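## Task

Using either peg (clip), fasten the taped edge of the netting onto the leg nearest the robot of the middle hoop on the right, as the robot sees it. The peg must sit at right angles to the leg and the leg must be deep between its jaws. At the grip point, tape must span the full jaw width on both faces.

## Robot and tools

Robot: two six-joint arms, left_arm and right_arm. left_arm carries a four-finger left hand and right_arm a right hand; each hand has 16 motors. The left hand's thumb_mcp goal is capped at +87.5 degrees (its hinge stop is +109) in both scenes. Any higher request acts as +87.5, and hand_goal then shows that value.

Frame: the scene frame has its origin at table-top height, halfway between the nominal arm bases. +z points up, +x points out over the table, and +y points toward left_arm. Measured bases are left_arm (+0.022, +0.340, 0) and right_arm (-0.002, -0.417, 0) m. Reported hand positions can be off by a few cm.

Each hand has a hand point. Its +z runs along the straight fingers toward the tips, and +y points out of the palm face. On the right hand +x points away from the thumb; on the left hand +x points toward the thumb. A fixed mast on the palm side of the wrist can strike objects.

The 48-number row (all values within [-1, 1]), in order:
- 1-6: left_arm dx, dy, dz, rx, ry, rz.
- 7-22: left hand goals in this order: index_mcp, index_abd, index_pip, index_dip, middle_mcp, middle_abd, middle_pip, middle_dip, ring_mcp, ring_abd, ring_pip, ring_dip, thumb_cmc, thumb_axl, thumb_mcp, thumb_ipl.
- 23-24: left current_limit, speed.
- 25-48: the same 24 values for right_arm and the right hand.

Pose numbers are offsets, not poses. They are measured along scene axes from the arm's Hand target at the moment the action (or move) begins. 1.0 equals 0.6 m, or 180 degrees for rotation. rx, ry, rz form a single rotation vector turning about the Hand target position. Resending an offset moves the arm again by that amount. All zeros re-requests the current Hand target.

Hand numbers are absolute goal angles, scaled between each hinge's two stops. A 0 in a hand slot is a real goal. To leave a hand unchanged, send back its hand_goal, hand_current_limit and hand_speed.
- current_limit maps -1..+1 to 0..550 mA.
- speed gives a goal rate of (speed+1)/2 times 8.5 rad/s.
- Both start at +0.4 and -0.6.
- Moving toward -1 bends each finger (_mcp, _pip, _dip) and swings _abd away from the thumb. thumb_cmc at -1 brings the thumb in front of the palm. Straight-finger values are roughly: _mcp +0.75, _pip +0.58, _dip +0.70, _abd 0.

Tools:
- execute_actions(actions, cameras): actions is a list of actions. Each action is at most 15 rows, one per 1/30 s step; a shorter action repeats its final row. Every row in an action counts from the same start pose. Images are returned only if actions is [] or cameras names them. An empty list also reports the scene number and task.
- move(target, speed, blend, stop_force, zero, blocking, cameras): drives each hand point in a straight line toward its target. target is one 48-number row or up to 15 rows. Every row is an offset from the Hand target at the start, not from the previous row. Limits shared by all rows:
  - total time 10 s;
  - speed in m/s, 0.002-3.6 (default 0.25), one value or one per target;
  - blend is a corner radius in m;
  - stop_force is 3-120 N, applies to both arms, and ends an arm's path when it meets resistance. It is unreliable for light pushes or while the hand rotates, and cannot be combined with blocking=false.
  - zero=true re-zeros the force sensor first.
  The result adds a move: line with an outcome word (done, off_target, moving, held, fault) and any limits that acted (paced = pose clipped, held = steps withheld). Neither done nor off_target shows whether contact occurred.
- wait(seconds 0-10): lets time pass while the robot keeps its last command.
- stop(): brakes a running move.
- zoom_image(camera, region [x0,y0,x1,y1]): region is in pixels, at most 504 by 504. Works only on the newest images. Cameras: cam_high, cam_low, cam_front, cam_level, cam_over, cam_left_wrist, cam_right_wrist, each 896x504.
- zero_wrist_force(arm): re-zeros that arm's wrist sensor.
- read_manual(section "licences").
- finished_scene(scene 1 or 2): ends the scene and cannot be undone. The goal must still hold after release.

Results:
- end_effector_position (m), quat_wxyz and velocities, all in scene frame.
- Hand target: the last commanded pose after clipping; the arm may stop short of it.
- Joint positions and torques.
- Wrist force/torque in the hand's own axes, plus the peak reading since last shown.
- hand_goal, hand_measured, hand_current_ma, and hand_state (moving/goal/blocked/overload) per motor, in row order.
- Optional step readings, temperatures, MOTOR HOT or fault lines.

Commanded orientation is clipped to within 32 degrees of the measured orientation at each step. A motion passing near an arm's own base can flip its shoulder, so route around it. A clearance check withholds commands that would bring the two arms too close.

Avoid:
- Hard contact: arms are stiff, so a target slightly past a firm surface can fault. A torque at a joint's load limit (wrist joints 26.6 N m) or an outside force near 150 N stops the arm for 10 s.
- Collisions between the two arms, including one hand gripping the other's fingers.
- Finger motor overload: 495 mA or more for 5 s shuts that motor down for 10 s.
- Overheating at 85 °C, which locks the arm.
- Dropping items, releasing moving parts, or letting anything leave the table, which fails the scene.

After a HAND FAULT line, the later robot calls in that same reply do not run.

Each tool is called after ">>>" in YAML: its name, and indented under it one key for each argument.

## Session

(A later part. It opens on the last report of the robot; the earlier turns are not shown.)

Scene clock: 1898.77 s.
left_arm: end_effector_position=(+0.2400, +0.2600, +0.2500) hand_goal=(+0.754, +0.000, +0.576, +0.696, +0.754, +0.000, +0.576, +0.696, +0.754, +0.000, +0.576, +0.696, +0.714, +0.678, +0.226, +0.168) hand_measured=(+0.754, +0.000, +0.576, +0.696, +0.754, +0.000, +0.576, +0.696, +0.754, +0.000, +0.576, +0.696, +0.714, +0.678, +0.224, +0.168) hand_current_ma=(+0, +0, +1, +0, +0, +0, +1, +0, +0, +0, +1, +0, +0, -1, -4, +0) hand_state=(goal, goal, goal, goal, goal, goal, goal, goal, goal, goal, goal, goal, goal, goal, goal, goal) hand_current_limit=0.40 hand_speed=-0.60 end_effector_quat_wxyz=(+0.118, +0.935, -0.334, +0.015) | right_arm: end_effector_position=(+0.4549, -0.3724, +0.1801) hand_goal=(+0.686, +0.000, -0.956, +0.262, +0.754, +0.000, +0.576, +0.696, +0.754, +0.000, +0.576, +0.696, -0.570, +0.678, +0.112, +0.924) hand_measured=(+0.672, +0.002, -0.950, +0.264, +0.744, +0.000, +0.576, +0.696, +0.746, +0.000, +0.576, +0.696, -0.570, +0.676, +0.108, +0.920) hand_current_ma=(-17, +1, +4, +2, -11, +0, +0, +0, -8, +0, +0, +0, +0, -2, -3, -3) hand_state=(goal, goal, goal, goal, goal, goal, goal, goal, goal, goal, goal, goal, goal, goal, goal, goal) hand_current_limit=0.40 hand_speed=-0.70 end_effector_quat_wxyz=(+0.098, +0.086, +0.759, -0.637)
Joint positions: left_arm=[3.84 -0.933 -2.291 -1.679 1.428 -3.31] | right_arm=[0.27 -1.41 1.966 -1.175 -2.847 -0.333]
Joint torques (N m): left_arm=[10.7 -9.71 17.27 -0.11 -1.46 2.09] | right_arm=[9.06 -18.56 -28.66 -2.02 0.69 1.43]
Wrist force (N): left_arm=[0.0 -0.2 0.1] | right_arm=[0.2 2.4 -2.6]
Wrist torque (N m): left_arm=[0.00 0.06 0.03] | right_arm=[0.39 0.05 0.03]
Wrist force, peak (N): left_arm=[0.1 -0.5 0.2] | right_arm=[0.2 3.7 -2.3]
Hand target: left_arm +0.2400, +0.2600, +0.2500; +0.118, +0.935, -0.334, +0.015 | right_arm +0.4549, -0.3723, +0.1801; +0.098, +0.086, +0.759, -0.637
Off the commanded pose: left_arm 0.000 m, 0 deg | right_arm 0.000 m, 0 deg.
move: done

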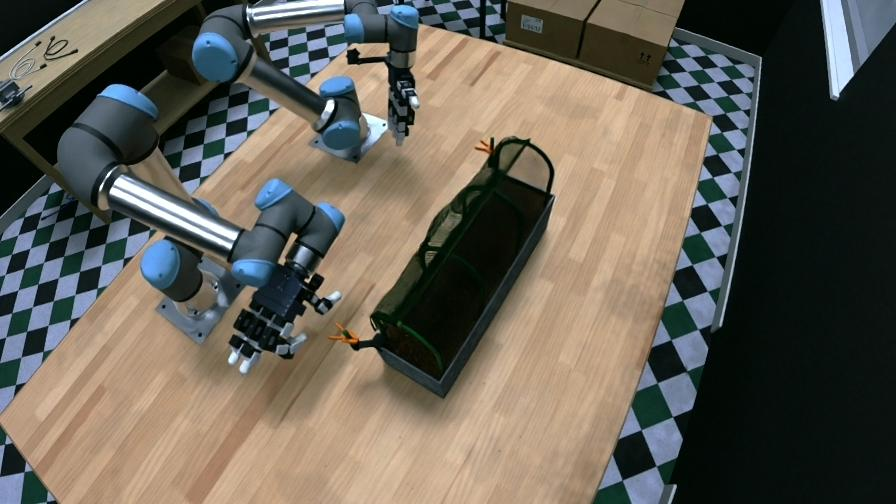

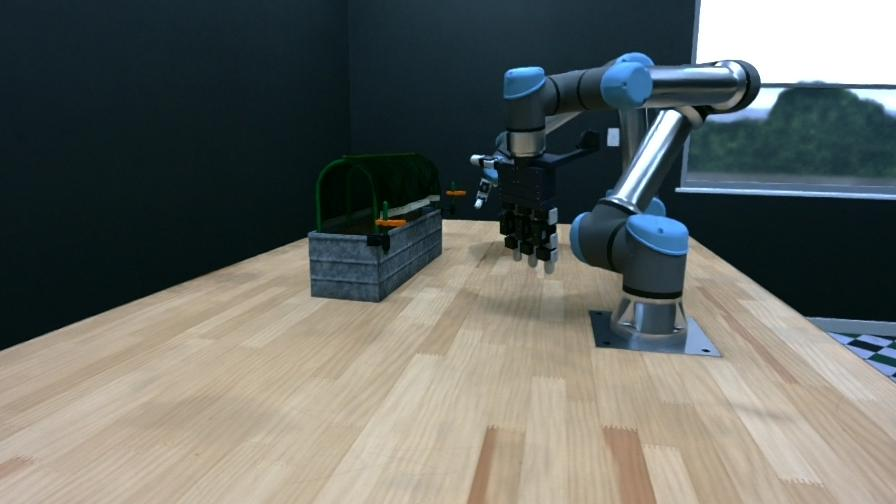

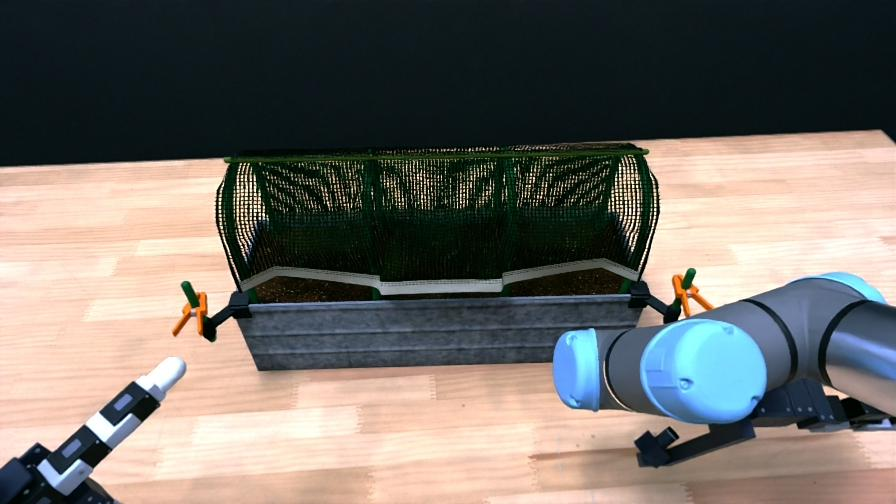

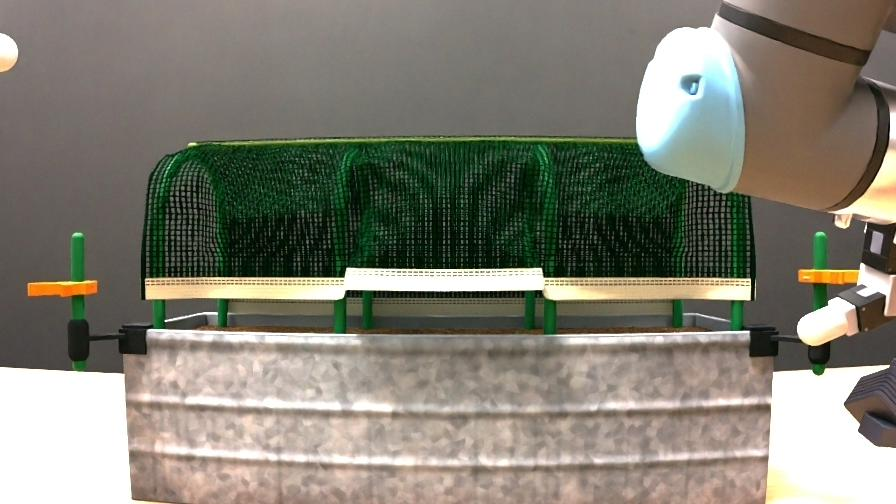

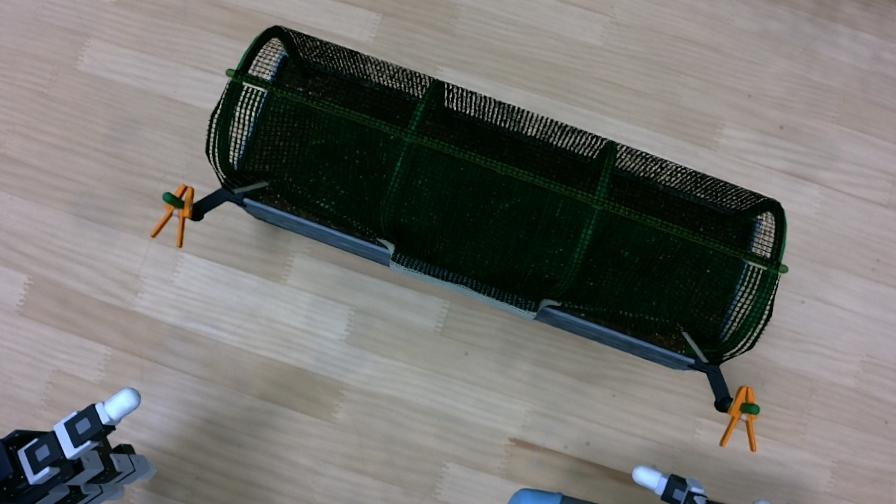

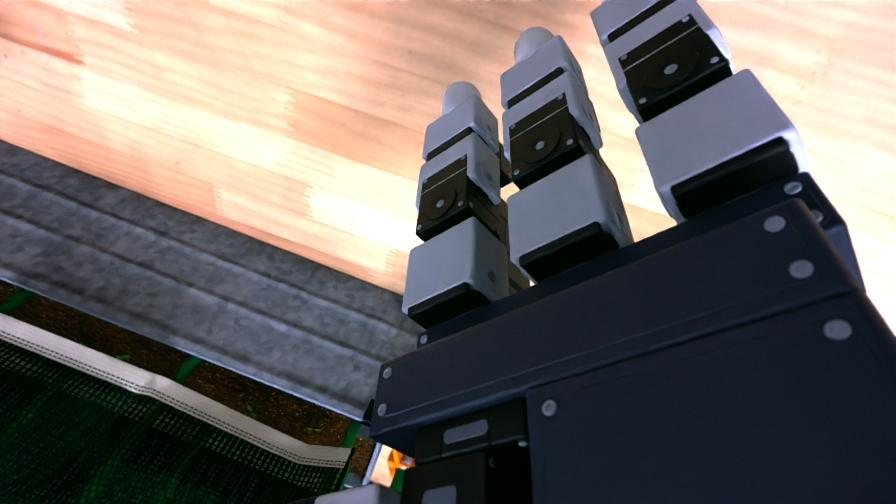

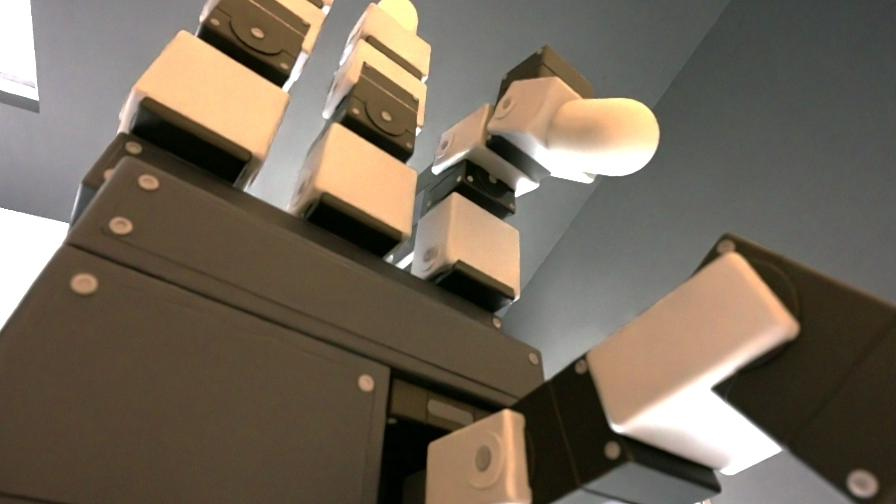

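>>> move:
  target: [0,0,0,0,0,0,0.754,0,0.576,0.696,0.754,0,0.576,0.696,0.754,0,0.576,0.696,0.714,0.678,0.226,0.168,0.4,-0.6, 0.0833,0,0,0,0,0,0.685,0,-0.956,0.261,0.754,0,0.576,0.696,0.754,0,0.576,0.696,-0.571,0.678,0.112,0.924,0.4,-0.7]
  speed: 0.06
  cameras: ["cam_over","cam_low","cam_right_wrist","cam_level"]

>>> zoom_image:
  camera: "cam_over"
  region: [680, 370, 820, 490]

>>> zoom_image:
  camera: "cam_low"
  region: [430, 150, 510, 220]

>>> zoom_image:
  camera: "cam_level"
  region: [740, 200, 896, 390]

Scene clock: 1939.97 s.
left_arm: end_effector_position=(+0.2400, +0.2600, +0.2500) hand_goal=(+0.754, +0.000, +0.576, +0.696, +0.754, +0.000, +0.576, +0.696, +0.754, +0.000, +0.576, +0.696, +0.714, +0.678, +0.226, +0.168) hand_measured=(+0.754, +0.000, +0.576, +0.696, +0.754, +0.000, +0.576, +0.696, +0.754, +0.000, +0.576, +0.696, +0.714, +0.678, +0.224, +0.168) hand_current_ma=(+0, +0, +1, +0, +0, +0, +1, +0, +0, +0, +1, +0, +0, -1, -4, +0) hand_state=(goal, goal, goal, goal, goal, goal, goal, goal, goal, goal, goal, goal, goal, goal, goal, goal) hand_current_limit=0.40 hand_speed=-0.60 end_effector_quat_wxyz=(+0.118, +0.935, -0.334, +0.015) | right_arm: end_effector_position=(+0.5050, -0.3724, +0.1801) hand_goal=(+0.686, +0.000, -0.956, +0.262, +0.754, +0.000, +0.576, +0.696, +0.754, +0.000, +0.576, +0.696, -0.570, +0.678, +0.112, +0.924) hand_measured=(+0.672, +0.002, -0.950, +0.264, +0.744, +0.000, +0.576, +0.696, +0.746, +0.000, +0.576, +0.696, -0.570, +0.676, +0.108, +0.920) hand_current_ma=(-17, +1, +4, +2, -11, +0, +0, +0, -8, +0, +0, +0, +0, -2, -3, -3) hand_state=(goal, goal, goal, goal, goal, goal, goal, goal, goal, goal, goal, goal, goal, goal, goal, goal) hand_current_limit=0.40 hand_speed=-0.70 end_effector_quat_wxyz=(+0.098, +0.086, +0.759, -0.637)
Joint positions: left_arm=[3.84 -0.933 -2.291 -1.679 1.428 -3.31] | right_arm=[0.242 -1.32 1.863 -1.22 -2.87 -0.393]
Joint torques (N m): left_arm=[11.36 -8.32 17.78 -0.03 -1.36 2.04] | right_arm=[10.15 -39.91 -11.52 0.44 0.33 1.32]
Wrist force (N): left_arm=[-0.1 -0.2 0.3] | right_arm=[0.4 2.6 -2.4]
Wrist torque (N m): left_arm=[-0.02 0.08 0.03] | right_arm=[0.39 0.01 0.13]
Wrist force, peak (N): left_arm=[0.2 -0.4 0.3] | right_arm=[0.1 2.6 -2.9]
Hand target: left_arm +0.2400, +0.2600, +0.2500; +0.118, +0.935, -0.334, +0.015 | right_arm +0.5049, -0.3723, +0.1801; +0.098, +0.086, +0.759, -0.637
Off the commanded pose: left_arm 0.000 m, 0 deg | right_arm 0.000 m, 0 deg.
move: done
Images, in order (width x height): cam_low 896x504, cam_level 896x504, cam_over 896x504, cam_right_wrist 896x504.

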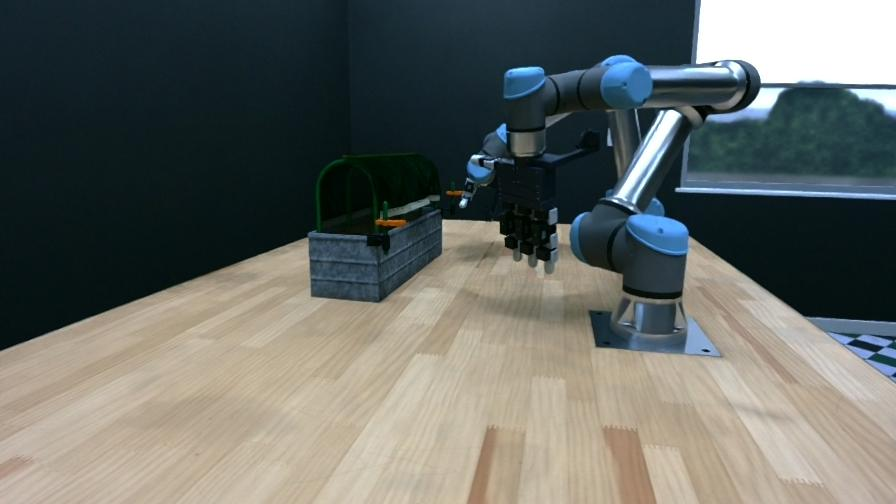

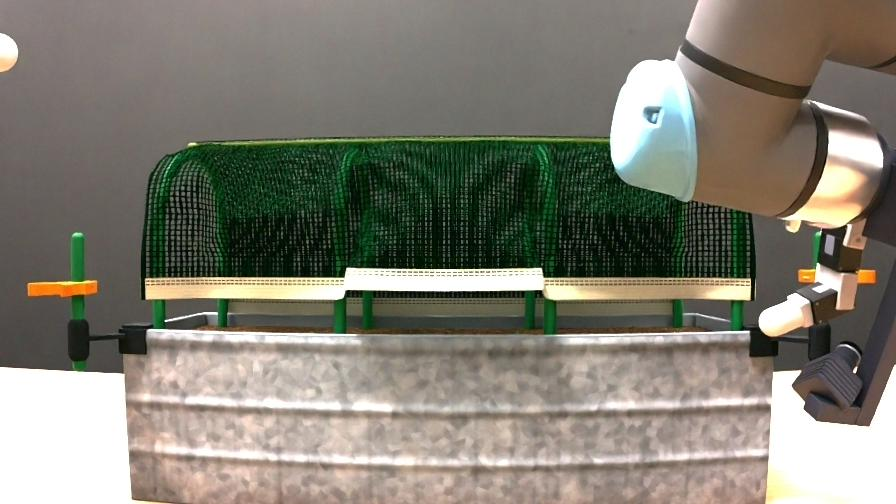

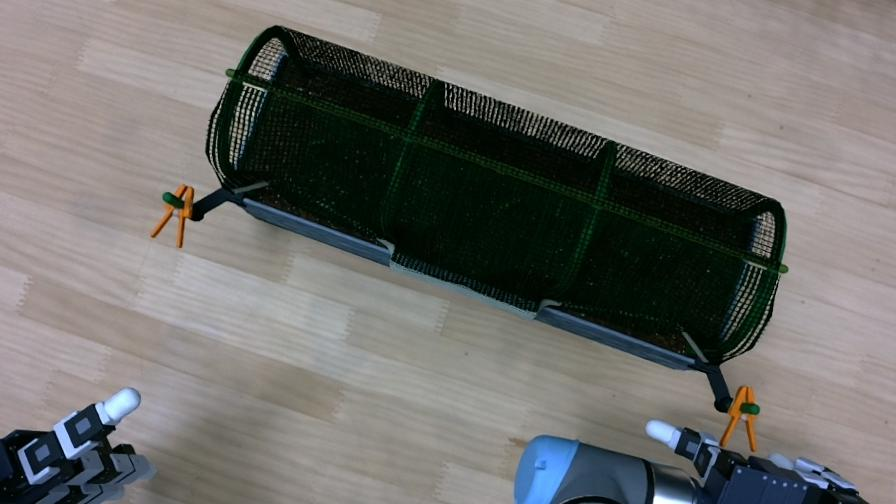

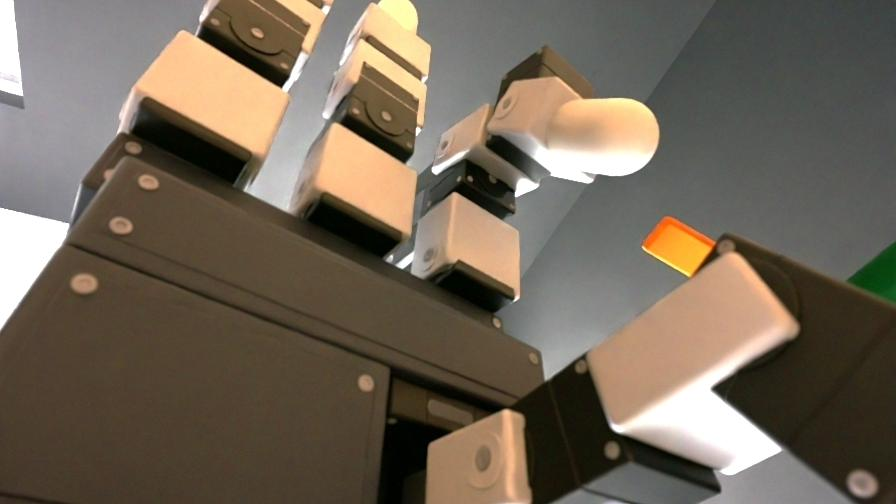

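Scaled by 3.600.

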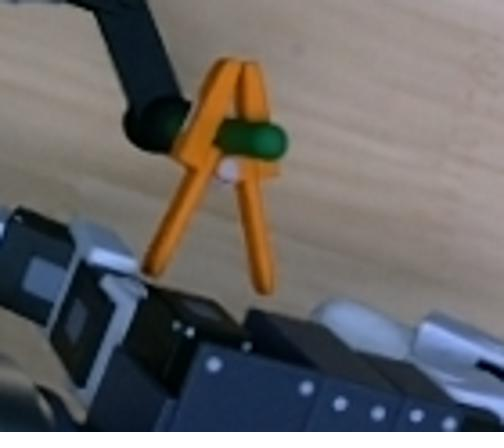

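Scaled by 6.300.

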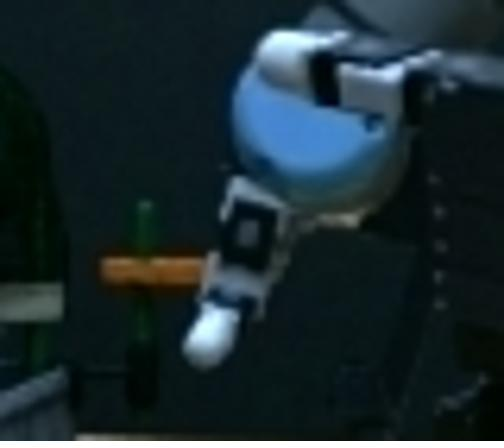

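Scaled by 2.653.

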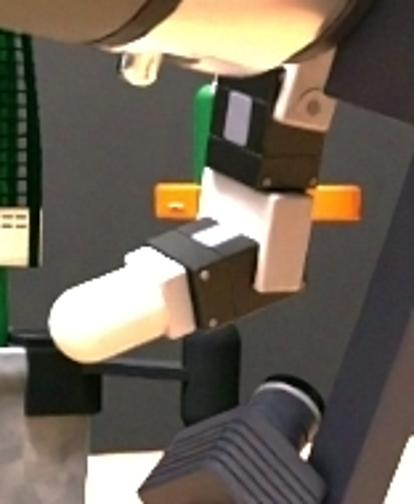

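>>> move:
  target: [0,0,0,0,0,0,0.754,0,0.576,0.696,0.754,0,0.576,0.696,0.754,0,0.576,0.696,0.714,0.678,0.226,0.168,0.4,-0.6, 0.0165,0,0,0,0,0,0.685,0,-0.956,0.261,0.754,0,0.576,0.696,0.754,0,0.576,0.696,-0.571,0.678,0.112,0.924,0.4,-0.7]
  speed: 0.04

>>> move:
  target: [0,0,0,0,0,0,0.754,0,0.576,0.696,0.754,0,0.576,0.696,0.754,0,0.576,0.696,0.714,0.678,0.226,0.168,0.4,-0.6, 0,0,0,0,0,0,0.45,0,-0.956,0.261,0.754,0,0.576,0.696,0.754,0,0.576,0.696,-0.571,0.678,0.112,0.924,0.4,-0.85]
  speed: 0.04
  cameras: ["cam_over","cam_low","cam_right_wrist","cam_level"]

>>> zoom_image:
  camera: "cam_over"
  region: [700, 370, 800, 470]

>>> zoom_image:
  camera: "cam_right_wrist"
  region: [440, 60, 896, 360]

>>> zoom_image:
  camera: "cam_level"
  region: [740, 200, 896, 390]

Scene clock: 1962.77 s.
left_arm: end_effector_position=(+0.2400, +0.2600, +0.2500) hand_goal=(+0.754, +0.000, +0.576, +0.696, +0.754, +0.000, +0.576, +0.696, +0.754, +0.000, +0.576, +0.696, +0.714, +0.678, +0.226, +0.168) hand_measured=(+0.754, +0.000, +0.576, +0.696, +0.754, +0.000, +0.576, +0.696, +0.754, +0.000, +0.576, +0.696, +0.714, +0.678, +0.224, +0.168) hand_current_ma=(+0, +0, +1, +0, +0, +0, +1, +0, +0, +0, +1, +0, +0, -1, -4, +0) hand_state=(goal, goal, goal, goal, goal, goal, goal, goal, goal, goal, goal, goal, goal, goal, goal, goal) hand_current_limit=0.40 hand_speed=-0.60 end_effector_quat_wxyz=(+0.118, +0.935, -0.334, +0.015) | right_arm: end_effector_position=(+0.5150, -0.3724, +0.1801) hand_goal=(+0.686, +0.000, -0.956, +0.262, +0.754, +0.000, +0.576, +0.696, +0.754, +0.000, +0.576, +0.696, -0.570, +0.678, +0.112, +0.924) hand_measured=(+0.672, +0.002, -0.950, +0.264, +0.744, +0.000, +0.576, +0.696, +0.746, +0.000, +0.576, +0.696, -0.570, +0.676, +0.108, +0.920) hand_current_ma=(-17, +1, +4, +2, -11, +0, +0, +0, -8, +0, +0, +0, +0, -2, -3, -3) hand_state=(goal, goal, goal, goal, goal, goal, goal, goal, goal, goal, goal, goal, goal, goal, goal, goal) hand_current_limit=0.40 hand_speed=-0.70 end_effector_quat_wxyz=(+0.098, +0.086, +0.759, -0.637)
Joint positions: left_arm=[3.84 -0.933 -2.291 -1.679 1.428 -3.31] | right_arm=[0.237 -1.302 1.841 -1.227 -2.873 -0.404]
Joint torques (N m): left_arm=[10.9 -6.63 17.49 -0.07 -1.42 2.26] | right_arm=[-1.52 -42.18 -12.78 -1.46 -1.41 0.8]
Wrist force (N): left_arm=[0.1 -0.1 0.2] | right_arm=[0.5 2.1 -2.2]
Wrist torque (N m): left_arm=[0.00 0.05 0.04] | right_arm=[0.31 0.00 0.12]
Wrist force, peak (N): left_arm=[0.2 -0.4 0.3] | right_arm=[0.1 2.6 -2.9]
Hand target: left_arm +0.2400, +0.2600, +0.2500; +0.118, +0.935, -0.334, +0.015 | right_arm +0.5148, -0.3723, +0.1801; +0.098, +0.086, +0.759, -0.637
Off the commanded pose: left_arm 0.000 m, 0 deg | right_arm 0.000 m, 0 deg.
move: done

Scene clock: 1963.50 s.
left_arm: end_effector_position=(+0.2400, +0.2600, +0.2500) hand_goal=(+0.754, +0.000, +0.576, +0.696, +0.754, +0.000, +0.576, +0.696, +0.754, +0.000, +0.576, +0.696, +0.714, +0.678, +0.226, +0.168) hand_measured=(+0.754, +0.000, +0.576, +0.696, +0.754, +0.000, +0.576, +0.696, +0.754, +0.000, +0.576, +0.696, +0.714, +0.678, +0.224, +0.168) hand_current_ma=(+0, +0, +1, +0, +0, +0, +1, +0, +0, +0, +1, +0, +0, -1, -4, +0) hand_state=(goal, goal, goal, goal, goal, goal, goal, goal, goal, goal, goal, goal, goal, goal, goal, goal) hand_current_limit=0.40 hand_speed=-0.60 end_effector_quat_wxyz=(+0.118, +0.935, -0.334, +0.015) | right_arm: end_effector_position=(+0.5148, -0.3724, +0.1801) hand_goal=(+0.450, +0.000, -0.956, +0.262, +0.754, +0.000, +0.576, +0.696, +0.754, +0.000, +0.576, +0.696, -0.570, +0.678, +0.112, +0.924) hand_measured=(+0.450, +0.002, -0.950, +0.264, +0.744, +0.000, +0.576, +0.696, +0.746, +0.000, +0.576, +0.696, -0.570, +0.676, +0.108, +0.920) hand_current_ma=(+0, +1, +4, +2, -11, +0, +0, +0, -8, +0, +0, +0, +0, -2, -3, -3) hand_state=(goal, goal, goal, goal, goal, goal, goal, goal, goal, goal, goal, goal, goal, goal, goal, goal) hand_current_limit=0.40 hand_speed=-0.85 end_effector_quat_wxyz=(+0.098, +0.086, +0.759, -0.637)
Joint positions: left_arm=[3.84 -0.933 -2.291 -1.679 1.428 -3.31] | right_arm=[0.238 -1.302 1.841 -1.227 -2.873 -0.404]
Joint torques (N m): left_arm=[10.99 -7.28 17.19 -0.06 -1.44 2.09] | right_arm=[9.4 -39.91 -13.11 0.53 0.5 1.34]
Wrist force (N): left_arm=[0.1 -0.4 0.3] | right_arm=[0.4 2.5 -1.9]
Wrist torque (N m): left_arm=[-0.05 0.06 0.05] | right_arm=[0.34 0.00 0.11]
Wrist force, peak (N): left_arm=[0.1 -0.4 0.3] | right_arm=[0.5 2.5 -2.2]
Hand target: left_arm +0.2400, +0.2600, +0.2500; +0.118, +0.935, -0.334, +0.015 | right_arm +0.5148, -0.3723, +0.1801; +0.098, +0.086, +0.759, -0.637
Off the commanded pose: left_arm 0.000 m, 0 deg | right_arm 0.000 m, 0 deg.
move: done
Images, in order (width x height): cam_low 896x504, cam_level 896x504, cam_over 896x504, cam_right_wrist 896x504.

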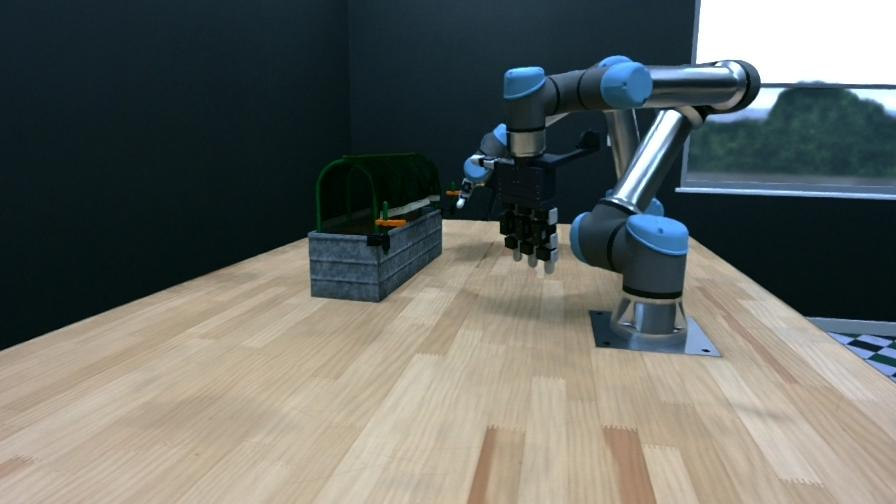

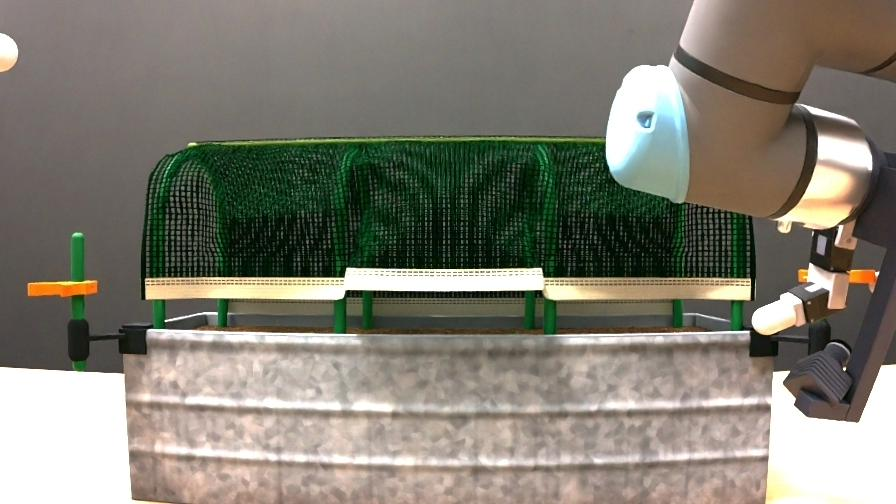

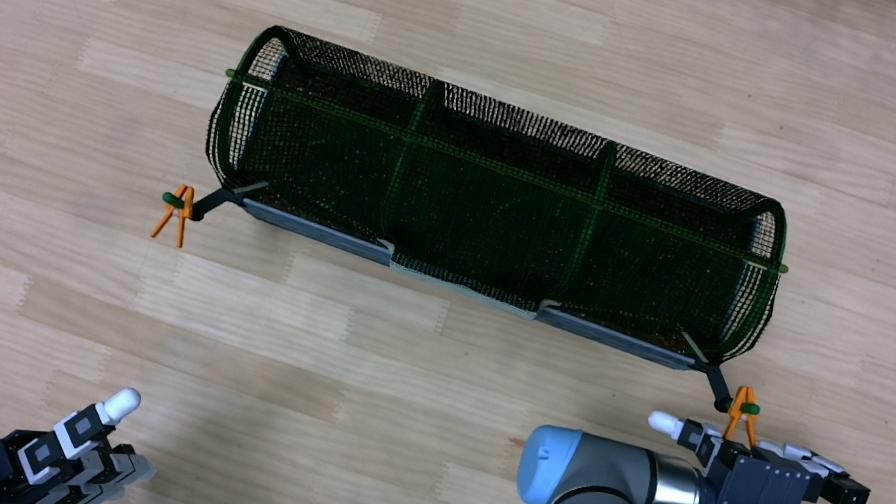

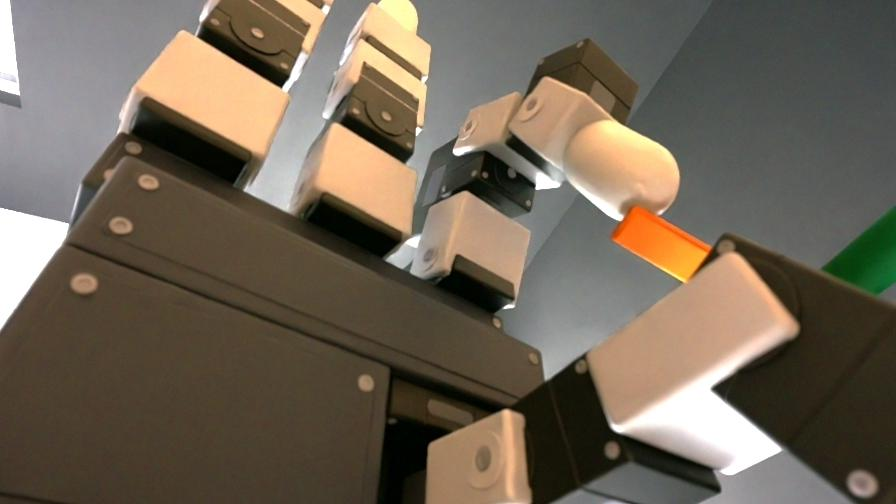

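Scaled by 5.040.

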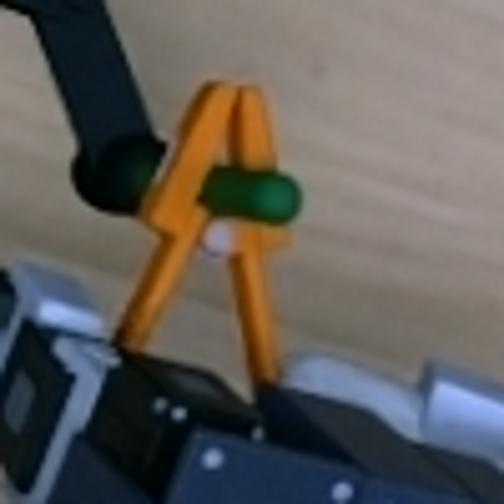

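Scaled by 1.105.

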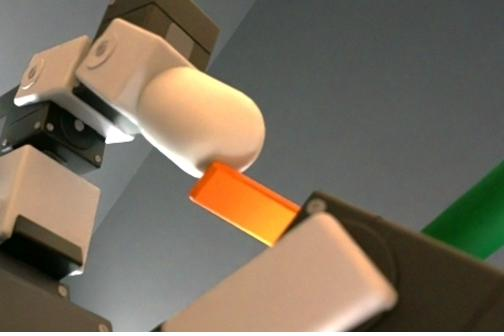

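Scaled by 2.653.

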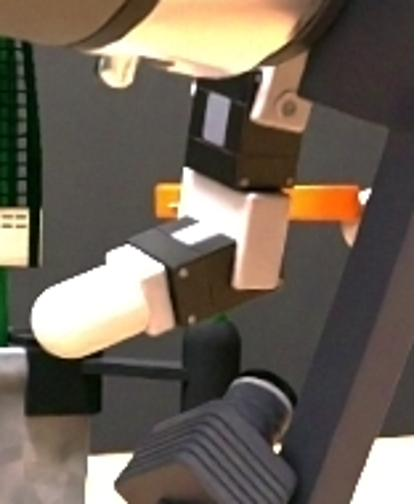

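>>> move:
  target: [0,0,0,0,0,0,0.754,0,0.576,0.696,0.754,0,0.576,0.696,0.754,0,0.576,0.696,0.714,0.678,0.226,0.168,0.4,-0.6, 0,0,0,0,0,0,0.274,0,-0.956,0.261,0.754,0,0.576,0.696,0.754,0,0.576,0.696,-0.571,0.678,0.112,0.924,0.78,-0.85]
  speed: 0.04
  cameras: ["cam_over","cam_right_wrist","cam_level"]

>>> zoom_image:
  camera: "cam_over"
  region: [700, 370, 800, 470]

>>> zoom_image:
  camera: "cam_right_wrist"
  region: [440, 60, 896, 360]

>>> zoom_image:
  camera: "cam_level"
  region: [740, 200, 896, 390]

Scene clock: 1981.07 s.
left_arm: end_effector_position=(+0.2400, +0.2600, +0.2500) hand_goal=(+0.754, +0.000, +0.576, +0.696, +0.754, +0.000, +0.576, +0.696, +0.754, +0.000, +0.576, +0.696, +0.714, +0.678, +0.226, +0.168) hand_measured=(+0.754, +0.000, +0.576, +0.696, +0.754, +0.000, +0.576, +0.696, +0.754, +0.000, +0.576, +0.696, +0.714, +0.678, +0.224, +0.168) hand_current_ma=(+0, +0, +1, +0, +0, +0, +1, +0, +0, +0, +1, +0, +0, -1, -4, +0) hand_state=(goal, goal, goal, goal, goal, goal, goal, goal, goal, goal, goal, goal, goal, goal, goal, goal) hand_current_limit=0.40 hand_speed=-0.60 end_effector_quat_wxyz=(+0.118, +0.935, -0.334, +0.015) | right_arm: end_effector_position=(+0.5148, -0.3723, +0.1801) hand_goal=(+0.274, +0.000, -0.956, +0.262, +0.754, +0.000, +0.576, +0.696, +0.754, +0.000, +0.576, +0.696, -0.570, +0.678, +0.112, +0.924) hand_measured=(+0.336, +0.004, -0.932, +0.266, +0.744, +0.000, +0.576, +0.696, +0.746, +0.000, +0.576, +0.696, -0.570, +0.678, +0.114, +0.920) hand_current_ma=(+156, +1, +35, +3, -11, +0, +0, +0, -8, +0, +0, +0, +0, +0, +2, -3) hand_state=(blocked, goal, blocked, goal, goal, goal, goal, goal, goal, goal, goal, goal, goal, goal, goal, goal) hand_current_limit=0.78 hand_speed=-0.85 end_effector_quat_wxyz=(+0.098, +0.086, +0.759, -0.637)
Joint positions: left_arm=[3.84 -0.933 -2.291 -1.679 1.428 -3.31] | right_arm=[0.238 -1.302 1.841 -1.227 -2.873 -0.404]
Joint torques (N m): left_arm=[10.79 -6.3 17.5 -0.07 -1.44 2.05] | right_arm=[7.4 -40.63 -12.03 0.58 0.3 1.26]
Wrist force (N): left_arm=[0.0 -0.2 0.2] | right_arm=[0.8 2.7 0.0]
Wrist torque (N m): left_arm=[-0.02 0.07 0.03] | right_arm=[0.32 0.05 0.11]
Wrist force, peak (N): left_arm=[0.1 -0.3 0.4] | right_arm=[0.8 2.8 -2.3]
Hand target: left_arm +0.2400, +0.2600, +0.2500; +0.118, +0.935, -0.334, +0.015 | right_arm +0.5148, -0.3723, +0.1801; +0.098, +0.086, +0.759, -0.637
Off the commanded pose: left_arm 0.000 m, 0 deg | right_arm 0.000 m, 0 deg.
move: done
Images, in order (width x height): cam_level 896x504, cam_over 896x504, cam_right_wrist 896x504.

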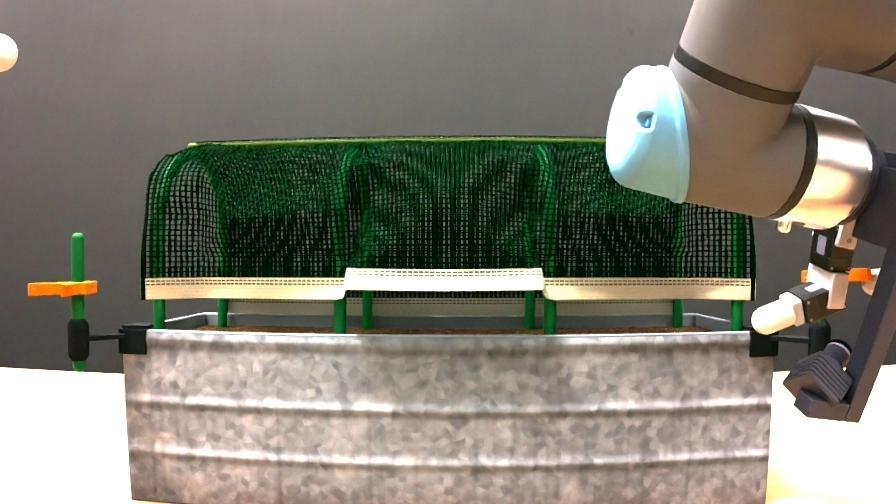

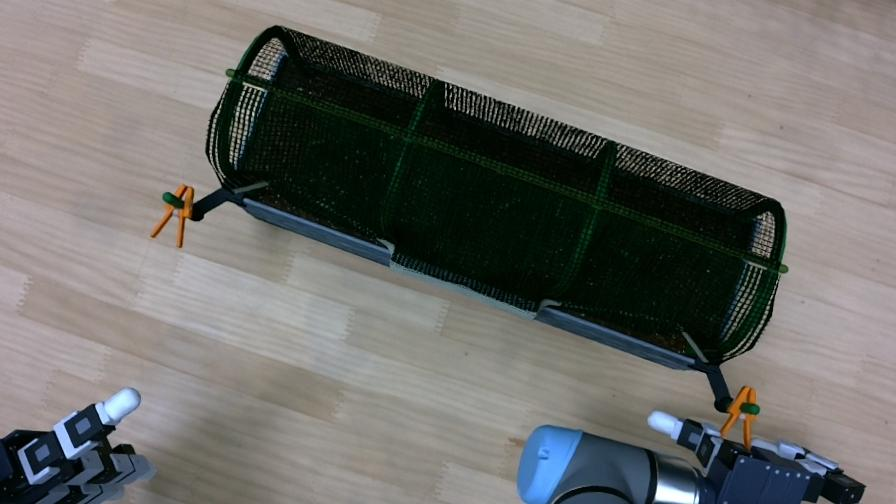

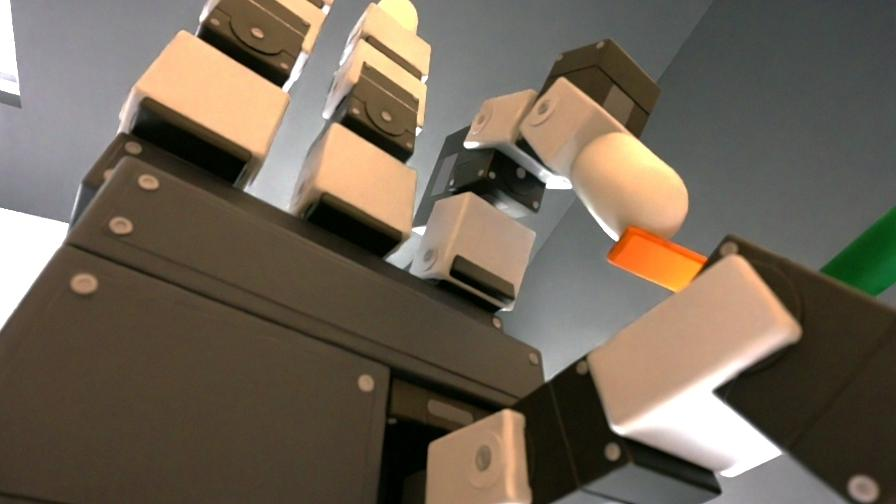

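Scaled by 5.040.

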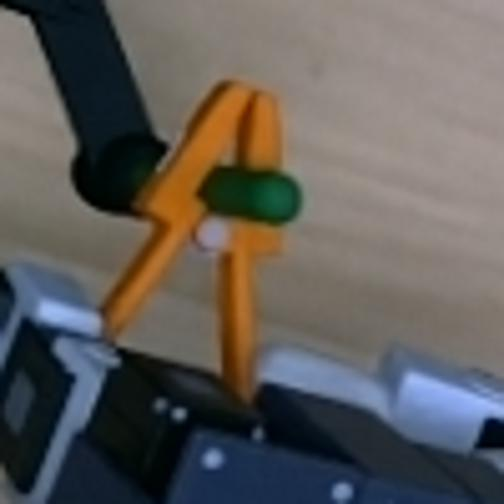

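Scaled by 1.105.

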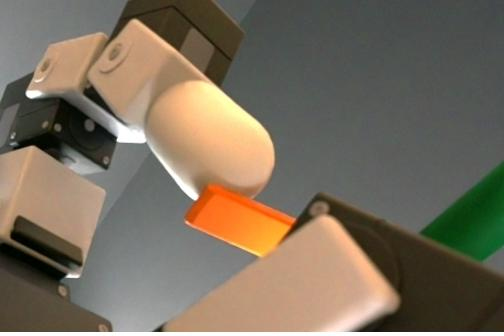

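Scaled by 2.653.

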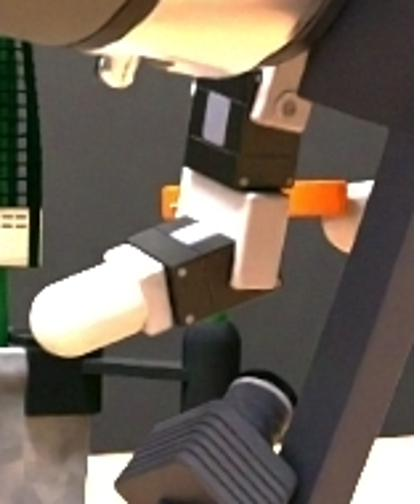

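>>> move:
  target: [0,0,0,0,0,0,0.754,0,0.576,0.696,0.754,0,0.576,0.696,0.754,0,0.576,0.696,0.714,0.678,0.226,0.168,0.4,-0.6, 0,0,0,0,0,0,-0.068,0,-1.0,0.22,0.754,0,0.576,0.696,0.754,0,0.576,0.696,-0.571,0.678,0.0,0.924,0.78,-0.85]
  speed: 0.04
  cameras: ["cam_over","cam_right_wrist","cam_level"]

>>> zoom_image:
  camera: "cam_over"
  region: [700, 370, 800, 470]

>>> zoom_image:
  camera: "cam_right_wrist"
  region: [440, 60, 896, 360]

>>> zoom_image:
  camera: "cam_level"
  region: [740, 200, 896, 390]

Scene clock: 2002.27 s.
left_arm: end_effector_position=(+0.2400, +0.2600, +0.2500) hand_goal=(+0.754, +0.000, +0.576, +0.696, +0.754, +0.000, +0.576, +0.696, +0.754, +0.000, +0.576, +0.696, +0.714, +0.678, +0.226, +0.168) hand_measured=(+0.754, +0.000, +0.576, +0.696, +0.754, +0.000, +0.576, +0.696, +0.754, +0.000, +0.576, +0.696, +0.714, +0.678, +0.224, +0.168) hand_current_ma=(+0, +0, +1, +0, +0, +0, +1, +0, +0, +0, +1, +0, +0, -1, -4, +0) hand_state=(goal, goal, goal, goal, goal, goal, goal, goal, goal, goal, goal, goal, goal, goal, goal, goal) hand_current_limit=0.40 hand_speed=-0.60 end_effector_quat_wxyz=(+0.118, +0.935, -0.334, +0.015) | right_arm: end_effector_position=(+0.5148, -0.3723, +0.1801) hand_goal=(-0.068, +0.000, -1.000, +0.220, +0.754, +0.000, +0.576, +0.696, +0.754, +0.000, +0.576, +0.696, -0.570, +0.678, +0.000, +0.924) hand_measured=(+0.316, +0.006, -0.932, +0.246, +0.744, +0.000, +0.576, +0.696, +0.746, +0.000, +0.576, +0.696, -0.580, +0.682, +0.062, +0.920) hand_current_ma=(+490, +5, +160, +42, -11, +0, +0, +0, -8, +0, +0, +0, -11, +3, +204, -3) hand_state=(blocked, goal, blocked, blocked, goal, goal, goal, goal, goal, goal, goal, goal, goal, goal, blocked, goal) hand_current_limit=0.78 hand_speed=-0.85 end_effector_quat_wxyz=(+0.098, +0.086, +0.759, -0.637)
Joint positions: left_arm=[3.84 -0.933 -2.291 -1.679 1.428 -3.31] | right_arm=[0.238 -1.302 1.841 -1.227 -2.873 -0.404]
Joint torques (N m): left_arm=[10.42 -5.62 17.47 0 -1.4 1.96] | right_arm=[9.22 -40.77 -14.1 -0.89 -1.11 1.48]
Wrist force (N): left_arm=[0.2 -0.1 0.2] | right_arm=[2.5 2.6 -1.9]
Wrist torque (N m): left_arm=[-0.01 0.04 0.04] | right_arm=[0.32 -0.07 0.12]
Wrist force, peak (N): left_arm=[0.2 -0.4 0.3] | right_arm=[2.8 2.8 -1.9]
Hand target: left_arm +0.2400, +0.2600, +0.2500; +0.118, +0.935, -0.334, +0.015 | right_arm +0.5148, -0.3723, +0.1801; +0.098, +0.086, +0.759, -0.637
Off the commanded pose: left_arm 0.000 m, 0 deg | right_arm 0.000 m, 0 deg.
move: done
Images, in order (width x height): cam_level 896x504, cam_over 896x504, cam_right_wrist 896x504.

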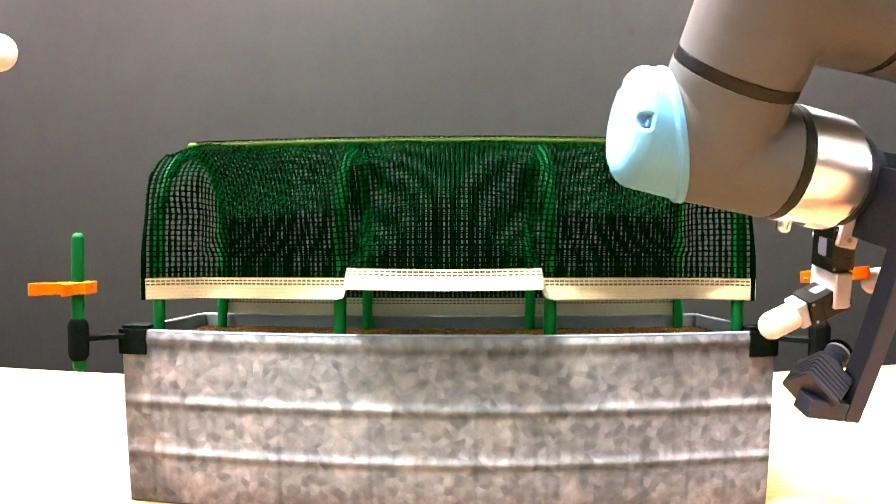

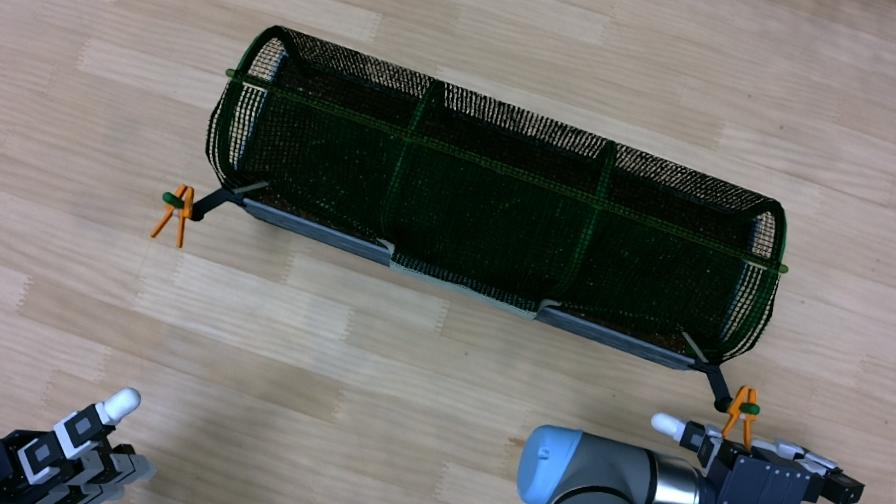

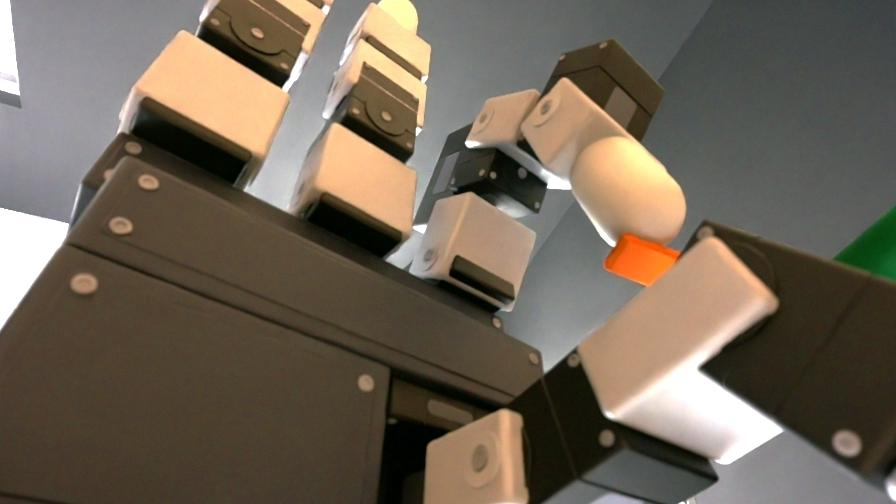

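Scaled by 5.040.

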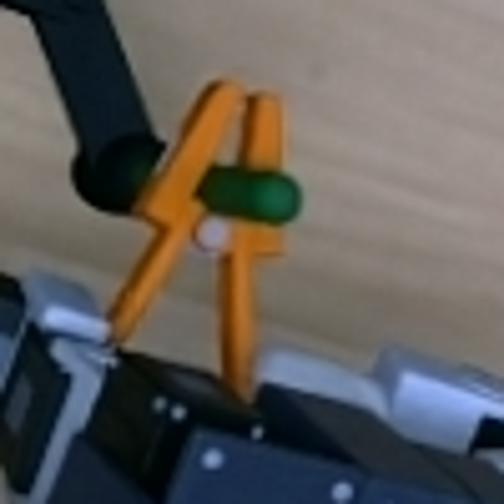

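Scaled by 1.105.

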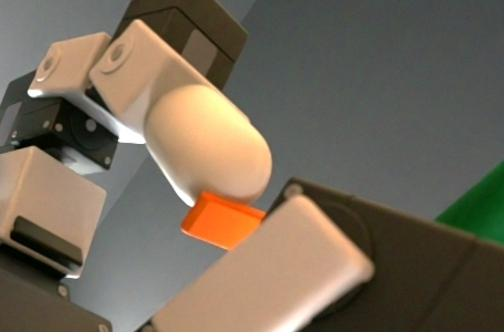

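Scaled by 2.653.

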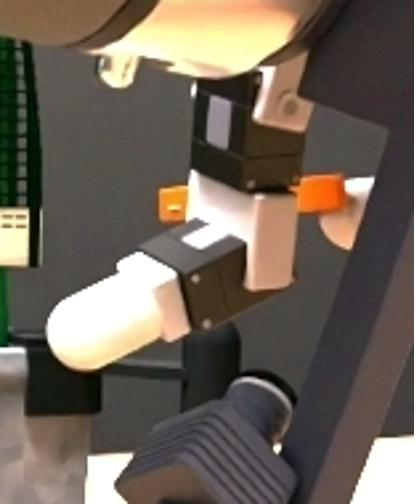

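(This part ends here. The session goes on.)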